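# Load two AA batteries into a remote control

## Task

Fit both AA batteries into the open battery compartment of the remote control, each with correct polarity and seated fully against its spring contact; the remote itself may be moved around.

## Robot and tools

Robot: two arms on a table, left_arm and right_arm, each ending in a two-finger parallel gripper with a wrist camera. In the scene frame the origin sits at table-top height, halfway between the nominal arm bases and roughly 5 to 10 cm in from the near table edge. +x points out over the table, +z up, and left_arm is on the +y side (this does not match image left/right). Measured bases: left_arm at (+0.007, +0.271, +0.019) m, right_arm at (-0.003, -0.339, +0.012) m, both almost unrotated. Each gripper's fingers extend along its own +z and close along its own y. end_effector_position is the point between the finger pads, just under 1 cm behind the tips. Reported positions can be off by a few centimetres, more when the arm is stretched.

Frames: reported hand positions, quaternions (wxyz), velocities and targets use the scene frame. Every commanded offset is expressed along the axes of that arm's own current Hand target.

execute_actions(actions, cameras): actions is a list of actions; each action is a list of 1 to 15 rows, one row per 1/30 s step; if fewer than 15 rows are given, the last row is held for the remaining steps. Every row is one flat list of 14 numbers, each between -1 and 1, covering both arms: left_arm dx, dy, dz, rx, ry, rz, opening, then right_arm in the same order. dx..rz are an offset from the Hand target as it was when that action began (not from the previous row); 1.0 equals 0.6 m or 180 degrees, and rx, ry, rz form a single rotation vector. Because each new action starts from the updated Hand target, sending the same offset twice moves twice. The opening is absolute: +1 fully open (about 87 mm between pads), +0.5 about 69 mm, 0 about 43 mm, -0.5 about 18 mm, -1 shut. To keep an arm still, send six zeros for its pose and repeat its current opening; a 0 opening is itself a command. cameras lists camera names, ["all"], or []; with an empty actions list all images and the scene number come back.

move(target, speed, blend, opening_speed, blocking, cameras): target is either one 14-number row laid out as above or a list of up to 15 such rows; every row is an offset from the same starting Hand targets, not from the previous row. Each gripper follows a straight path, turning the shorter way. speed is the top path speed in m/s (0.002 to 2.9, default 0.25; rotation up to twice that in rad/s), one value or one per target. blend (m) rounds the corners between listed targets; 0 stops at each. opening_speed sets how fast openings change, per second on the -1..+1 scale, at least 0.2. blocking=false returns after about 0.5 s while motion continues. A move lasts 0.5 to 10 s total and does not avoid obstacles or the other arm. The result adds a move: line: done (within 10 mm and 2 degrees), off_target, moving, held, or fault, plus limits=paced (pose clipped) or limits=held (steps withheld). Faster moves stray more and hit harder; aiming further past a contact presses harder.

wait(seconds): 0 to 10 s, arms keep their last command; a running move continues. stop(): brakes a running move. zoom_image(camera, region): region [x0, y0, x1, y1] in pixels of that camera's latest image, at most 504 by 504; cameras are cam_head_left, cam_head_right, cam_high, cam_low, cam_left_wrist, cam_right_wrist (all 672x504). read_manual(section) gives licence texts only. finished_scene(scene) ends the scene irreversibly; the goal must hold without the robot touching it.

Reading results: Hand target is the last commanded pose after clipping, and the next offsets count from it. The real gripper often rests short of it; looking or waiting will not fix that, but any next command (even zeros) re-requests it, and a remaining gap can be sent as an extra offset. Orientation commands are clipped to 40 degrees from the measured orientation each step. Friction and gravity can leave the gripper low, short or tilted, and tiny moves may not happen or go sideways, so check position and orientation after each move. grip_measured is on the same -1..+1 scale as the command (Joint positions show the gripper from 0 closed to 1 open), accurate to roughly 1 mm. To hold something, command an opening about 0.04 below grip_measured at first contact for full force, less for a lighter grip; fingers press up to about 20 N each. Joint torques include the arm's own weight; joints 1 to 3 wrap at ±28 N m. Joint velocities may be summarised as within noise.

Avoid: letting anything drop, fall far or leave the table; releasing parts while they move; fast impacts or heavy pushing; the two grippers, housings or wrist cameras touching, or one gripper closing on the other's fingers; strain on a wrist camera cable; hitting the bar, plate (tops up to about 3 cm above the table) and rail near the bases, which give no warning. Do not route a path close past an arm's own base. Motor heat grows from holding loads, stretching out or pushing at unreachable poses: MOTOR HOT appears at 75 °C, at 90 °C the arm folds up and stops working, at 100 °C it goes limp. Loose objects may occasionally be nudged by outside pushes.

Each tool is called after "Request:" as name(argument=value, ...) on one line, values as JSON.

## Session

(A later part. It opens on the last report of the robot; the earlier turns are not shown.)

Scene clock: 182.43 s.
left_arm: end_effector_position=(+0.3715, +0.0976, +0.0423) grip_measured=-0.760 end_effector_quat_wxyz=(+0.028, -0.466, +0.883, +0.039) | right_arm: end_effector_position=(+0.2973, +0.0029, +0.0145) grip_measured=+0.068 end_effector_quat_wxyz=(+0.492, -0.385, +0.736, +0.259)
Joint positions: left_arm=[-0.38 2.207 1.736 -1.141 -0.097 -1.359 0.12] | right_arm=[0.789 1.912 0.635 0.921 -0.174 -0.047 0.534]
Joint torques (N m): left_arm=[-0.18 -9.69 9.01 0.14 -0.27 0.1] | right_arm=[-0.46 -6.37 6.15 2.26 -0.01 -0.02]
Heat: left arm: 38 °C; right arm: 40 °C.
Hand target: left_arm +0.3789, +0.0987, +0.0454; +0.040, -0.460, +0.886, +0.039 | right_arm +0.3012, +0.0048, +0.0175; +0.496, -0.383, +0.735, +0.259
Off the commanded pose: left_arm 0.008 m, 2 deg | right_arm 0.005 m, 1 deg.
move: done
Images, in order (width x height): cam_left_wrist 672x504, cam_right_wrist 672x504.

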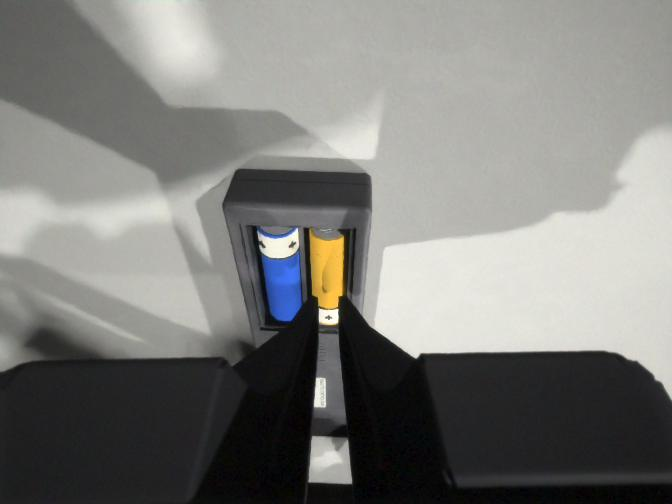

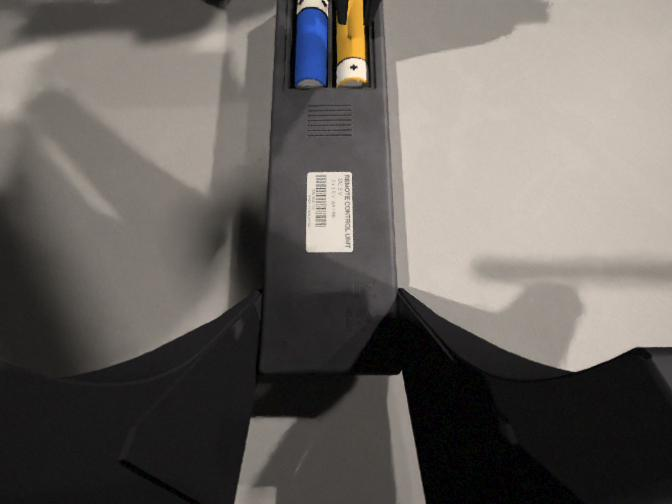

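Request:
move(target=[-0.005,-0.001,0.065,0,0,0,-0.76,0,0,0,0,0,0,0.02], speed=0.1, cameras=["cam_left_wrist"])

Request:
move(target=[0,0,0.035,0,0,0,-0.76,0,0,0,0,0,0,0.02], speed=0.1, cameras=["cam_left_wrist"])

Scene clock: 183.87 s.
left_arm: end_effector_position=(+0.3751, +0.0978, +0.0332) grip_measured=-0.760 end_effector_quat_wxyz=(+0.024, -0.461, +0.887, +0.026) | right_arm: end_effector_position=(+0.2973, +0.0029, +0.0145) grip_measured=+0.068 end_effector_quat_wxyz=(+0.492, -0.385, +0.736, +0.259)
Joint positions: left_arm=[-0.367 2.217 1.712 -1.093 -0.073 -1.331 0.12] | right_arm=[0.789 1.912 0.635 0.921 -0.174 -0.047 0.534]
Joint torques (N m): left_arm=[0.18 -7.02 2.86 0.89 -0.5 0.03] | right_arm=[-0.53 -6.53 6.23 2.36 0 -0.1]
Heat: left arm: 38 °C; right arm: 40 °C.
Hand target: left_arm +0.3826, +0.1050, +0.0069; +0.040, -0.460, +0.886, +0.038 | right_arm +0.3012, +0.0048, +0.0175; +0.496, -0.383, +0.735, +0.259
Off the commanded pose: left_arm 0.028 m, 2 deg | right_arm 0.005 m, 1 deg.
move: off_target (left_arm)
Images, in order (width x height): cam_left_wrist 672x504.

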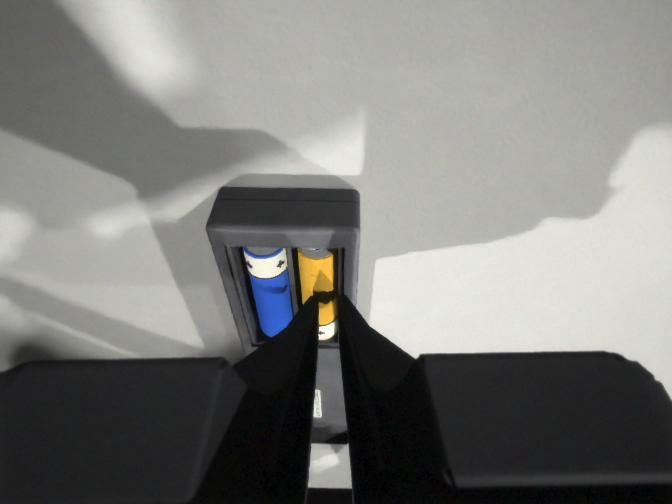

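Scene clock: 184.70 s.
left_arm: end_effector_position=(+0.3750, +0.0982, +0.0321) grip_measured=-0.760 end_effector_quat_wxyz=(+0.023, -0.461, +0.887, +0.012) | right_arm: end_effector_position=(+0.2973, +0.0029, +0.0145) grip_measured=+0.068 end_effector_quat_wxyz=(+0.492, -0.385, +0.736, +0.259)
Joint positions: left_arm=[-0.358 2.198 1.676 -1.055 -0.054 -1.321 0.12] | right_arm=[0.789 1.912 0.635 0.921 -0.174 -0.047 0.534]
Joint torques (N m): left_arm=[-0.25 -3.84 1.62 1.2 -0.69 0.02] | right_arm=[-0.76 -6.6 6.27 2.38 -0.03 -0.06]
Heat: left arm: 38 °C; right arm: 40 °C.
Hand target: left_arm +0.3833, +0.1072, -0.0139; +0.040, -0.460, +0.886, +0.038 | right_arm +0.3012, +0.0048, +0.0175; +0.496, -0.383, +0.735, +0.259
Off the commanded pose: left_arm 0.048 m, 4 deg | right_arm 0.005 m, 1 deg.
move: off_target (left_arm)
Images, in order (width x height): cam_left_wrist 672x504.

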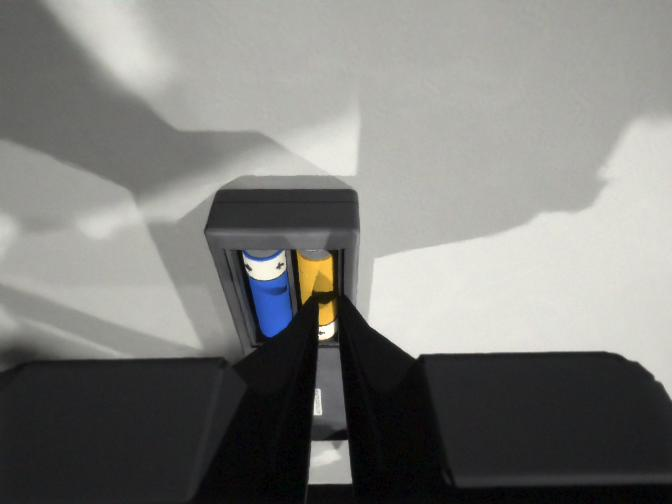

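Request:
move(target=[[0.006,0.014,-0.105,0,0,0,-0.76,0,0,0,0,0,0,0.02]], speed=0.12, cameras=["cam_left_wrist"])

Request:
zoom_image(camera="cam_left_wrist", region=[210, 190, 410, 350])

Scene clock: 186.53 s.
left_arm: end_effector_position=(+0.3638, +0.1046, +0.0378) grip_measured=-0.760 end_effector_quat_wxyz=(+0.022, -0.455, +0.889, +0.045) | right_arm: end_effector_position=(+0.2973, +0.0029, +0.0145) grip_measured=+0.068 end_effector_quat_wxyz=(+0.492, -0.385, +0.736, +0.259)
Joint positions: left_arm=[-0.371 2.193 1.693 -1.128 -0.096 -1.325 0.12] | right_arm=[0.789 1.912 0.635 0.921 -0.174 -0.047 0.534]
Joint torques (N m): left_arm=[-0.79 -11.51 9.16 0.04 -0.31 -0.17] | right_arm=[-0.39 -6.67 6.22 2.37 0 -0.08]
Heat: left arm: 38 °C; right arm: 40 °C.
Hand target: left_arm +0.3721, +0.1024, +0.0485; +0.040, -0.460, +0.886, +0.039 | right_arm +0.3012, +0.0048, +0.0175; +0.496, -0.383, +0.735, +0.259
Off the commanded pose: left_arm 0.014 m, 2 deg | right_arm 0.005 m, 1 deg.
move: off_target (left_arm)
Images, in order (width x height): cam_left_wrist 672x504.

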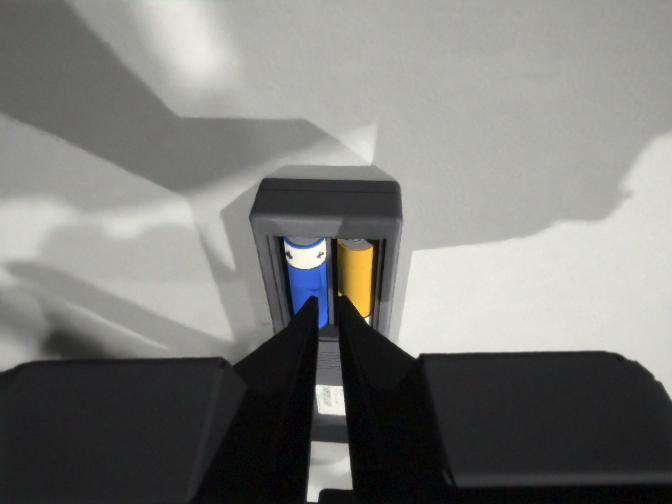

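Scaled by 2.520.

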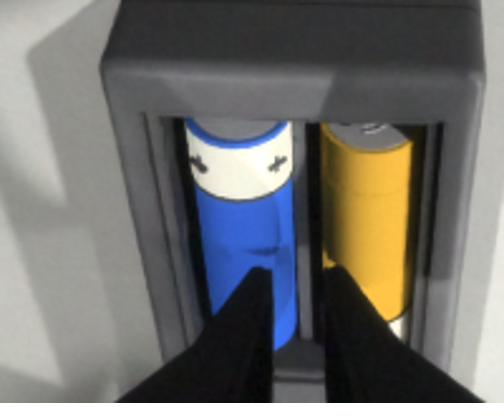

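Request:
move(target=[[-0.003,-0.012,-0.005,0,0,0,-0.76,0,0,0,0,0,0,0.02]], speed=0.12, cameras=["cam_left_wrist"])

Request:
zoom_image(camera="cam_left_wrist", region=[210, 190, 410, 350])

Scene clock: 188.00 s.
left_arm: end_effector_position=(+0.3731, +0.1011, +0.0486) grip_measured=-0.760 end_effector_quat_wxyz=(+0.029, -0.456, +0.889, +0.037) | right_arm: end_effector_position=(+0.2973, +0.0029, +0.0145) grip_measured=+0.068 end_effector_quat_wxyz=(+0.492, -0.385, +0.736, +0.259)
Joint positions: left_arm=[-0.371 2.202 1.752 -1.158 -0.097 -1.325 0.12] | right_arm=[0.789 1.912 0.635 0.921 -0.174 -0.047 0.534]
Joint torques (N m): left_arm=[-0.94 -10.02 9.2 0.11 -0.26 -0.15] | right_arm=[-0.38 -6.37 6.27 2.35 -0.03 -0.06]
Heat: left arm: 38 °C; right arm: 40 °C.
Hand target: left_arm +0.3789, +0.0994, +0.0514; +0.040, -0.460, +0.886, +0.039 | right_arm +0.3012, +0.0048, +0.0175; +0.496, -0.383, +0.735, +0.259
Off the commanded pose: left_arm 0.007 m, 1 deg | right_arm 0.005 m, 1 deg.
move: done
Images, in order (width x height): cam_left_wrist 672x504.

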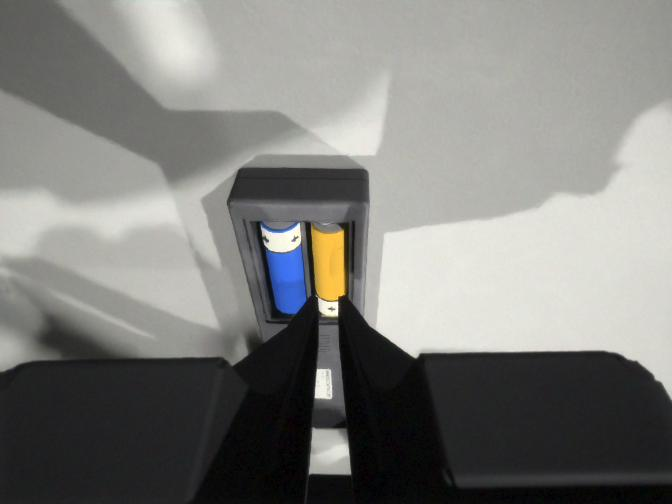

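Scaled by 2.520.

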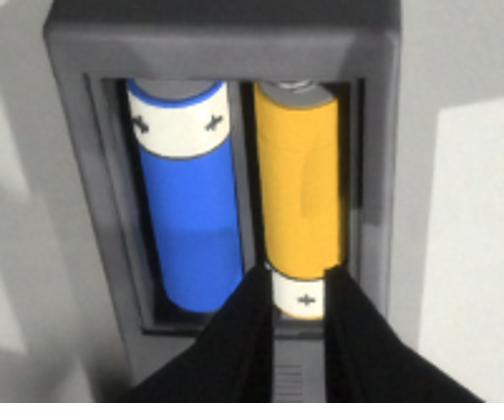

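Request:
move(target=[-0.006,0.009,0.07,0,0,0,-0.76,0,0,0,0,0,0,0.02], speed=0.1, cameras=["cam_left_wrist"])

Request:
zoom_image(camera="cam_left_wrist", region=[210, 190, 410, 350])

Scene clock: 189.23 s.
left_arm: end_effector_position=(+0.3742, +0.1025, +0.0307) grip_measured=-0.760 end_effector_quat_wxyz=(+0.029, -0.461, +0.887, +0.026) | right_arm: end_effector_position=(+0.2973, +0.0029, +0.0145) grip_measured=+0.068 end_effector_quat_wxyz=(+0.492, -0.385, +0.736, +0.259)
Joint positions: left_arm=[-0.36 2.202 1.68 -1.068 -0.081 -1.324 0.12] | right_arm=[0.789 1.912 0.635 0.921 -0.174 -0.047 0.534]
Joint torques (N m): left_arm=[0.08 -7.94 3.06 0.67 -0.41 0.01] | right_arm=[-0.35 -6.53 6.26 2.37 -0.06 -0.11]
Heat: left arm: 38 °C; right arm: 40 °C.
Hand target: left_arm +0.3780, +0.1098, +0.0102; +0.040, -0.460, +0.886, +0.039 | right_arm +0.3012, +0.0048, +0.0175; +0.496, -0.383, +0.735, +0.259
Off the commanded pose: left_arm 0.022 m, 2 deg | right_arm 0.005 m, 1 deg.
move: off_target (left_arm)
Images, in order (width x height): cam_left_wrist 672x504.

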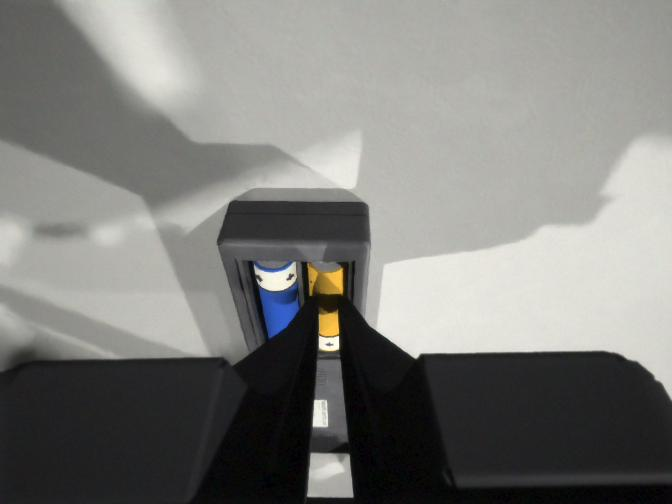

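Scaled by 2.520.

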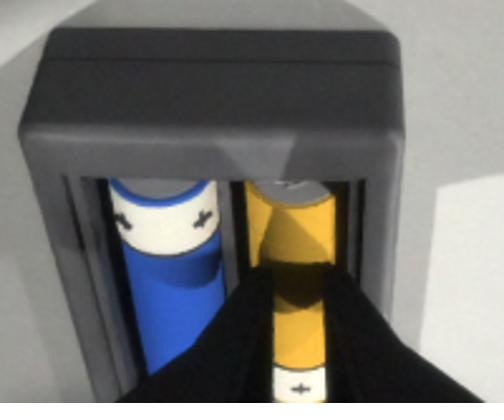

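Request:
move(target=[0,0,0.042,0,0,0,-0.76,0,0,0,0,0,0,0.02], speed=0.1, cameras=[])

Request:
move(target=[0.0,0.0,-0.16,0,0,0,-0.76,0,0,0,0,0,0,0.02], speed=0.15, cameras=["cam_left_wrist","cam_right_wrist"])

Request:
zoom_image(camera="cam_right_wrist", region=[270, 0, 420, 120])

Request:
zoom_image(camera="cam_left_wrist", region=[220, 170, 380, 310])

Scene clock: 190.80 s.
left_arm: end_effector_position=(+0.3741, +0.1029, +0.0294) grip_measured=-0.759 end_effector_quat_wxyz=(+0.028, -0.462, +0.886, +0.011) | right_arm: end_effector_position=(+0.2973, +0.0029, +0.0145) grip_measured=+0.068 end_effector_quat_wxyz=(+0.492, -0.385, +0.736, +0.259)
Joint positions: left_arm=[-0.35 2.181 1.639 -1.025 -0.06 -1.316 0.12] | right_arm=[0.789 1.912 0.635 0.921 -0.174 -0.047 0.534]
Joint torques (N m): left_arm=[-0.16 -4 1.39 1.11 -0.61 -0.03] | right_arm=[-0.46 -6.52 6.3 2.31 -0.03 -0.09]
Heat: left arm: 38 °C; right arm: 40 °C.
Hand target: left_arm +0.3790, +0.1125, -0.0148; +0.040, -0.460, +0.886, +0.038 | right_arm +0.3012, +0.0048, +0.0175; +0.496, -0.383, +0.735, +0.259
Off the commanded pose: left_arm 0.046 m, 3 deg | right_arm 0.005 m, 1 deg.
move: off_target (left_arm)
No camera images: "cameras" was empty.

Scene clock: 192.23 s.
left_arm: end_effector_position=(+0.3690, +0.1044, +0.0706) grip_measured=-0.760 end_effector_quat_wxyz=(+0.023, -0.455, +0.889, +0.044) | right_arm: end_effector_position=(+0.2973, +0.0029, +0.0145) grip_measured=+0.068 end_effector_quat_wxyz=(+0.492, -0.385, +0.736, +0.259)
Joint positions: left_arm=[-0.368 2.186 1.814 -1.253 -0.096 -1.322 0.12] | right_arm=[0.789 1.912 0.635 0.921 -0.174 -0.047 0.534]
Joint torques (N m): left_arm=[-0.87 -11.36 8.96 0.06 -0.3 -0.18] | right_arm=[-0.4 -6.5 6.34 2.4 -0.02 -0.07]
Heat: left arm: 38 °C; right arm: 40 °C.
Hand target: left_arm +0.3755, +0.1024, +0.0805; +0.040, -0.460, +0.886, +0.039 | right_arm +0.3012, +0.0048, +0.0175; +0.496, -0.383, +0.735, +0.259
Off the commanded pose: left_arm 0.012 m, 2 deg | right_arm 0.005 m, 1 deg.
move: off_target (left_arm)
Images, in order (width x height): cam_left_wrist 672x504, cam_right_wrist 672x504.

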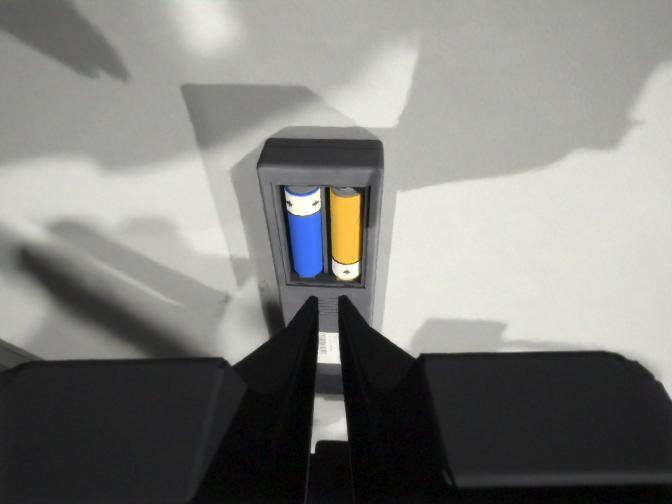

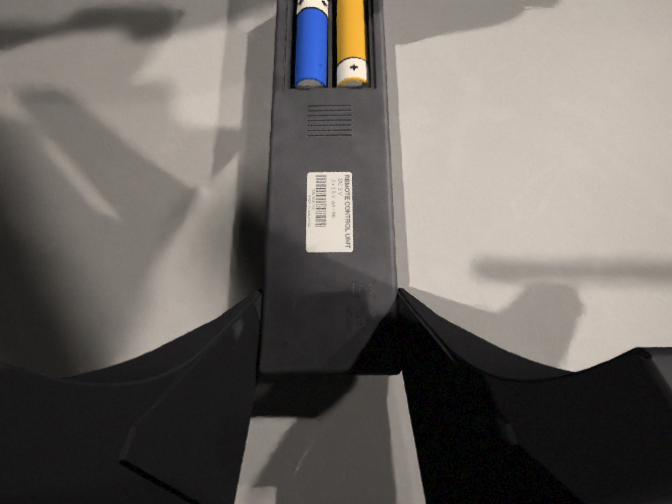

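Scaled by 3.360.

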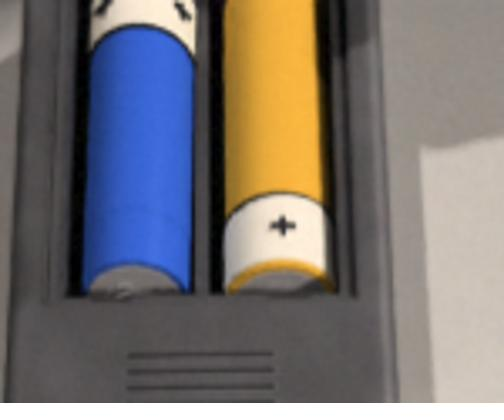

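Scaled by 3.150.

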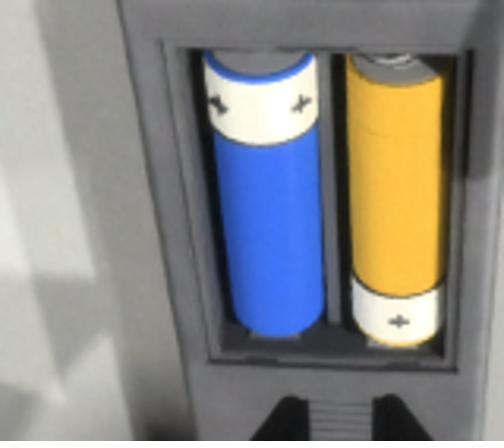

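Request:
move(target=[[0.036,-0.006,0.06,0,-0.01,0,-0.76,0,0,0,0,0,0,0.02]], speed=0.15, cameras=["cam_left_wrist"])

Request:
zoom_image(camera="cam_left_wrist", region=[210, 190, 410, 350])

Scene clock: 194.80 s.
left_arm: end_effector_position=(+0.3633, +0.0857, +0.0453) grip_measured=-0.760 end_effector_quat_wxyz=(+0.044, -0.453, +0.889, +0.044) | right_arm: end_effector_position=(+0.2973, +0.0029, +0.0145) grip_measured=+0.068 end_effector_quat_wxyz=(+0.492, -0.385, +0.736, +0.259)
Joint positions: left_arm=[-0.428 2.186 1.716 -1.135 -0.125 -1.377 0.12] | right_arm=[0.789 1.912 0.635 0.921 -0.174 -0.047 0.534]
Joint torques (N m): left_arm=[-0.68 -9.96 6.13 0.28 -0.32 -0.15] | right_arm=[-0.44 -6.6 6 2.4 -0.03 -0.1]
Heat: left arm: 38 °C; right arm: 40 °C.
Hand target: left_arm +0.3675, +0.0865, +0.0424; +0.054, -0.460, +0.885, +0.046 | right_arm +0.3012, +0.0048, +0.0175; +0.496, -0.383, +0.735, +0.259
Off the commanded pose: left_arm 0.005 m, 1 deg | right_arm 0.005 m, 1 deg.
move: done
Images, in order (width x height): cam_left_wrist 672x504.

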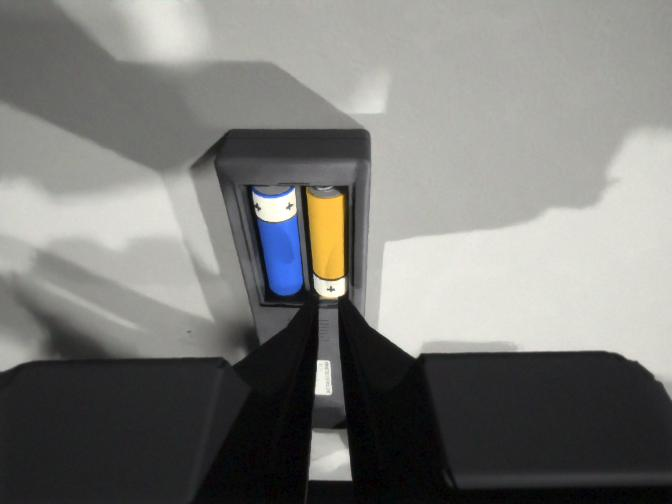

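Scaled by 2.520.

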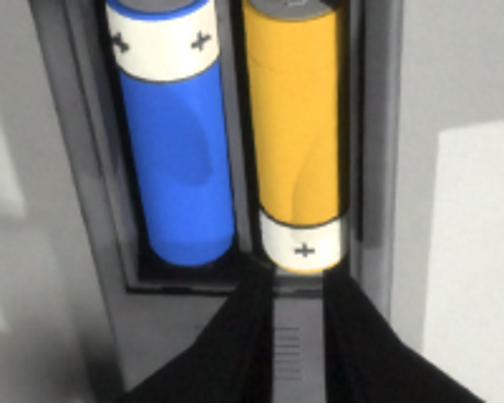

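Request:
move(target=[0.005,0.0,0.1,0,0,0,-0.76,0,0,0,0,0,0,0.02], speed=0.1, cameras=["cam_left_wrist"])

Request:
zoom_image(camera="cam_left_wrist", region=[210, 190, 410, 350])

Scene clock: 196.10 s.
left_arm: end_effector_position=(+0.3637, +0.0870, +0.0297) grip_measured=-0.760 end_effector_quat_wxyz=(+0.048, -0.459, +0.887, +0.024) | right_arm: end_effector_position=(+0.2973, +0.0029, +0.0145) grip_measured=+0.068 end_effector_quat_wxyz=(+0.492, -0.385, +0.736, +0.259)
Joint positions: left_arm=[-0.417 2.164 1.617 -1.021 -0.108 -1.377 0.12] | right_arm=[0.789 1.912 0.635 0.921 -0.174 -0.047 0.534]
Joint torques (N m): left_arm=[-0.17 -2.95 1.46 1.18 -0.47 -0.02] | right_arm=[-0.49 -6.53 6.11 2.37 -0.01 -0.11]
Heat: left arm: 38 °C; right arm: 40 °C.
Hand target: left_arm +0.3689, +0.0919, -0.0173; +0.054, -0.460, +0.885, +0.046 | right_arm +0.3012, +0.0048, +0.0175; +0.496, -0.383, +0.735, +0.259
Off the commanded pose: left_arm 0.048 m, 3 deg | right_arm 0.005 m, 1 deg.
move: off_target (left_arm)
Images, in order (width x height): cam_left_wrist 672x504.

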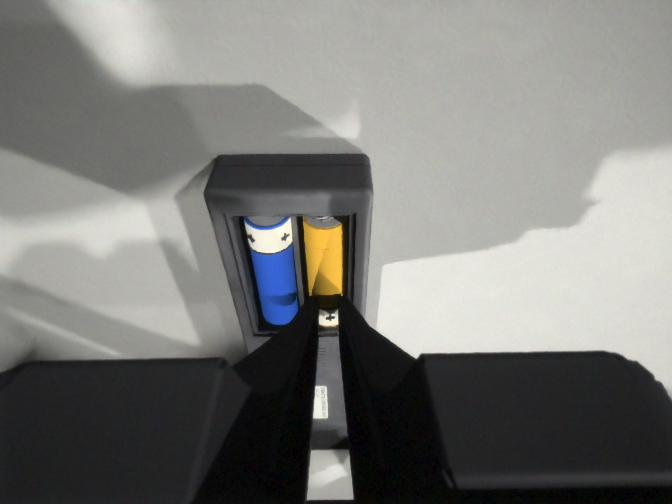

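Scaled by 2.520.

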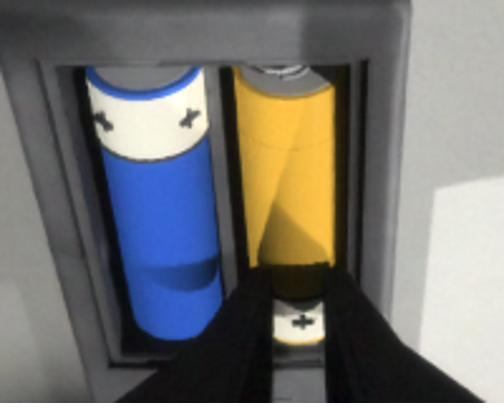

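Request:
move(target=[[0,0,-0.13,0,0,0,-0.76,0,0,0,0,0,0,0.02],[0,0.15,-0.3,0,0,0,-0.6,0,0,0,0,0,0,0.02]], speed=0.2, blend=0.02, cameras=[])

Request:
move(target=[0,0,0,0,0,0,-0.6,0,0,0,0,0,0,0.4], opening_speed=0.5, cameras=["cam_left_wrist","cam_right_wrist"])

Request:
zoom_image(camera="cam_right_wrist", region=[270, 0, 420, 120])

Scene clock: 198.97 s.
left_arm: end_effector_position=(+0.2859, +0.1180, +0.1571) grip_measured=-0.600 end_effector_quat_wxyz=(+0.042, -0.454, +0.889, +0.047) | right_arm: end_effector_position=(+0.2973, +0.0029, +0.0145) grip_measured=+0.068 end_effector_quat_wxyz=(+0.492, -0.385, +0.736, +0.259)
Joint positions: left_arm=[-0.439 1.826 1.649 -1.438 -0.126 -1.391 0.2] | right_arm=[0.789 1.912 0.635 0.921 -0.174 -0.047 0.534]
Joint torques (N m): left_arm=[-0.88 -9.76 6.75 0.08 -0.33 -0.18] | right_arm=[-0.08 -6.43 6.04 2.34 0 -0.07]
Heat: left arm: 38 °C; right arm: 40 °C.
Hand target: left_arm +0.2855, +0.1201, +0.1637; +0.054, -0.460, +0.885, +0.046 | right_arm +0.3012, +0.0048, +0.0175; +0.496, -0.383, +0.735, +0.259
Off the commanded pose: left_arm 0.007 m, 2 deg | right_arm 0.005 m, 1 deg.
move: done
No camera images: "cameras" was empty.

Scene clock: 199.93 s.
left_arm: end_effector_position=(+0.2859, +0.1180, +0.1571) grip_measured=-0.600 end_effector_quat_wxyz=(+0.042, -0.454, +0.889, +0.047) | right_arm: end_effector_position=(+0.2973, +0.0029, +0.0145) grip_measured=+0.400 end_effector_quat_wxyz=(+0.492, -0.385, +0.736, +0.259)
Joint positions: left_arm=[-0.439 1.826 1.649 -1.438 -0.126 -1.391 0.2] | right_arm=[0.789 1.912 0.635 0.921 -0.174 -0.047 0.7]
Joint torques (N m): left_arm=[-0.51 -9.63 6.89 0.07 -0.28 -0.15] | right_arm=[-0.31 -6.67 6.27 2.34 -0.06 -0.11]
Heat: left arm: 39 °C; right arm: 40 °C.
Hand target: left_arm +0.2855, +0.1201, +0.1637; +0.054, -0.460, +0.885, +0.046 | right_arm +0.3012, +0.0048, +0.0175; +0.496, -0.383, +0.735, +0.259
Off the commanded pose: left_arm 0.007 m, 2 deg | right_arm 0.005 m, 1 deg.
move: done
Images, in order (width x height): cam_left_wrist 672x504, cam_right_wrist 672x504.

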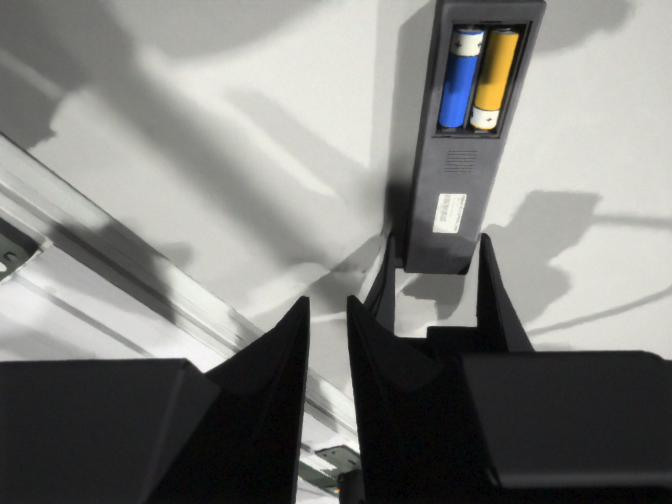

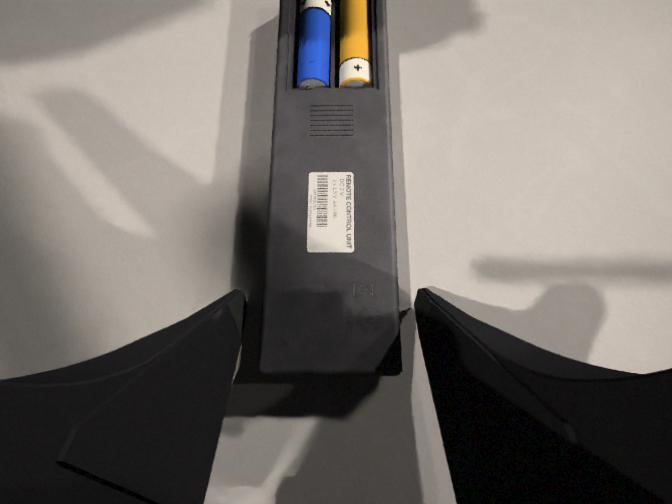

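Scaled by 3.360.

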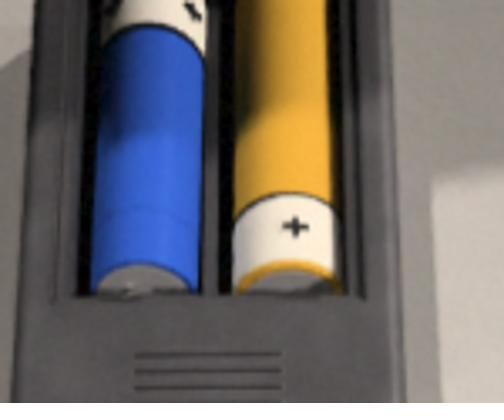

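Request:
move(target=[0,0,0,0,0,0,-0.6,0,0,-0.1,0,0,0,0.4], speed=0.12, cameras=["cam_left_wrist","cam_right_wrist","cam_low"])

Request:
zoom_image(camera="cam_left_wrist", region=[420, 0, 570, 150])

Request:
zoom_image(camera="cam_right_wrist", region=[250, 0, 440, 160])

Scene clock: 201.57 s.
left_arm: end_effector_position=(+0.2859, +0.1180, +0.1571) grip_measured=-0.600 end_effector_quat_wxyz=(+0.042, -0.454, +0.889, +0.047) | right_arm: end_effector_position=(+0.2703, -0.0380, +0.0358) grip_measured=+0.400 end_effector_quat_wxyz=(+0.493, -0.380, +0.739, +0.259)
Joint positions: left_arm=[-0.439 1.826 1.649 -1.438 -0.126 -1.391 0.2] | right_arm=[0.752 1.686 0.452 0.878 -0.202 -0.051 0.7]
Joint torques (N m): left_arm=[-0.36 -9.72 6.83 0.09 -0.3 -0.14] | right_arm=[-0.49 -6.79 4.51 2.35 -0.19 -0.2]
Heat: left arm: 39 °C; right arm: 40 °C.
Hand target: left_arm +0.2855, +0.1201, +0.1637; +0.054, -0.460, +0.885, +0.046 | right_arm +0.2695, -0.0409, +0.0400; +0.496, -0.383, +0.735, +0.259
Off the commanded pose: left_arm 0.007 m, 2 deg | right_arm 0.005 m, 1 deg.
move: done
Images, in order (width x height): cam_low 672x504, cam_left_wrist 672x504, cam_right_wrist 672x504.

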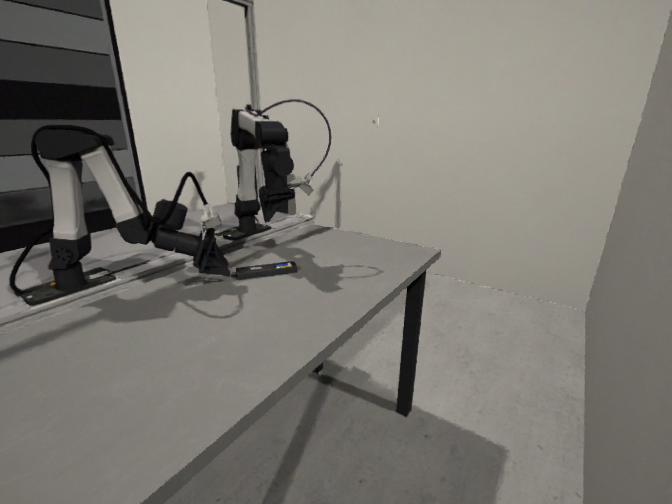

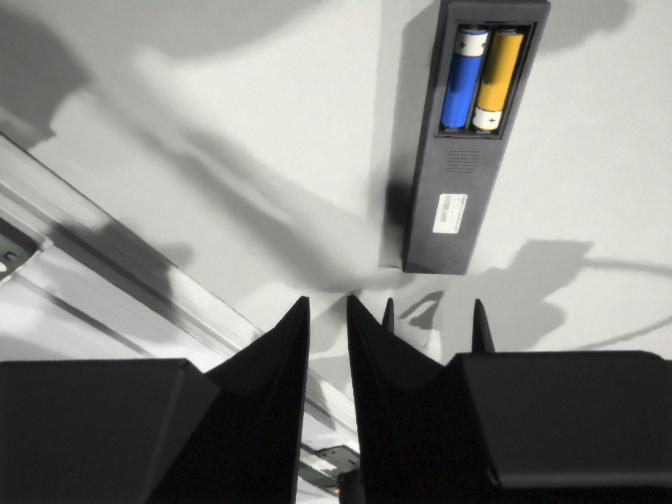

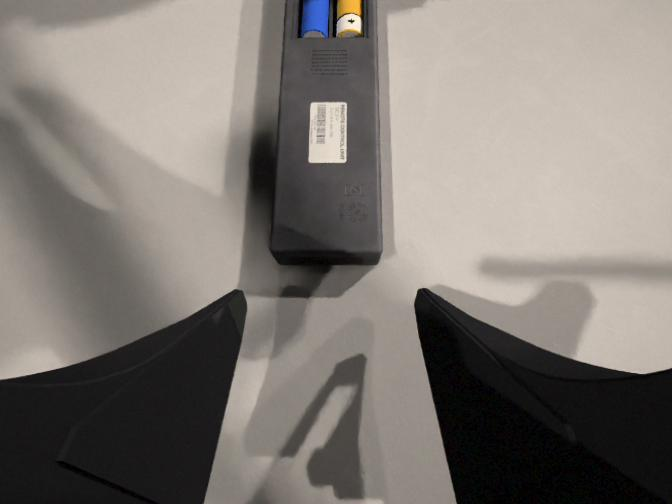

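Scaled by 3.360.

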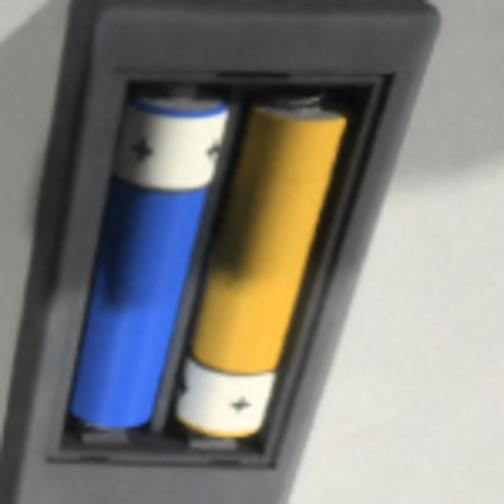

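Scaled by 2.653.

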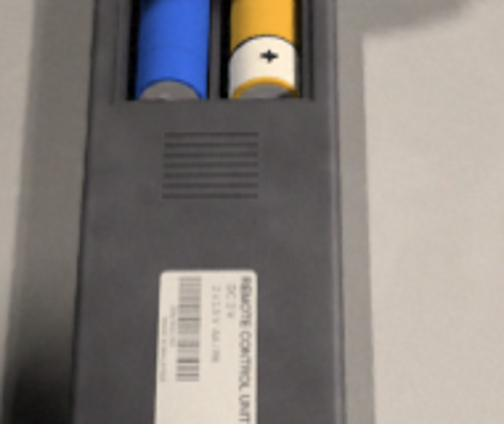

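Request:
finished_scene(scene=2)

The scene is finished: the task was done.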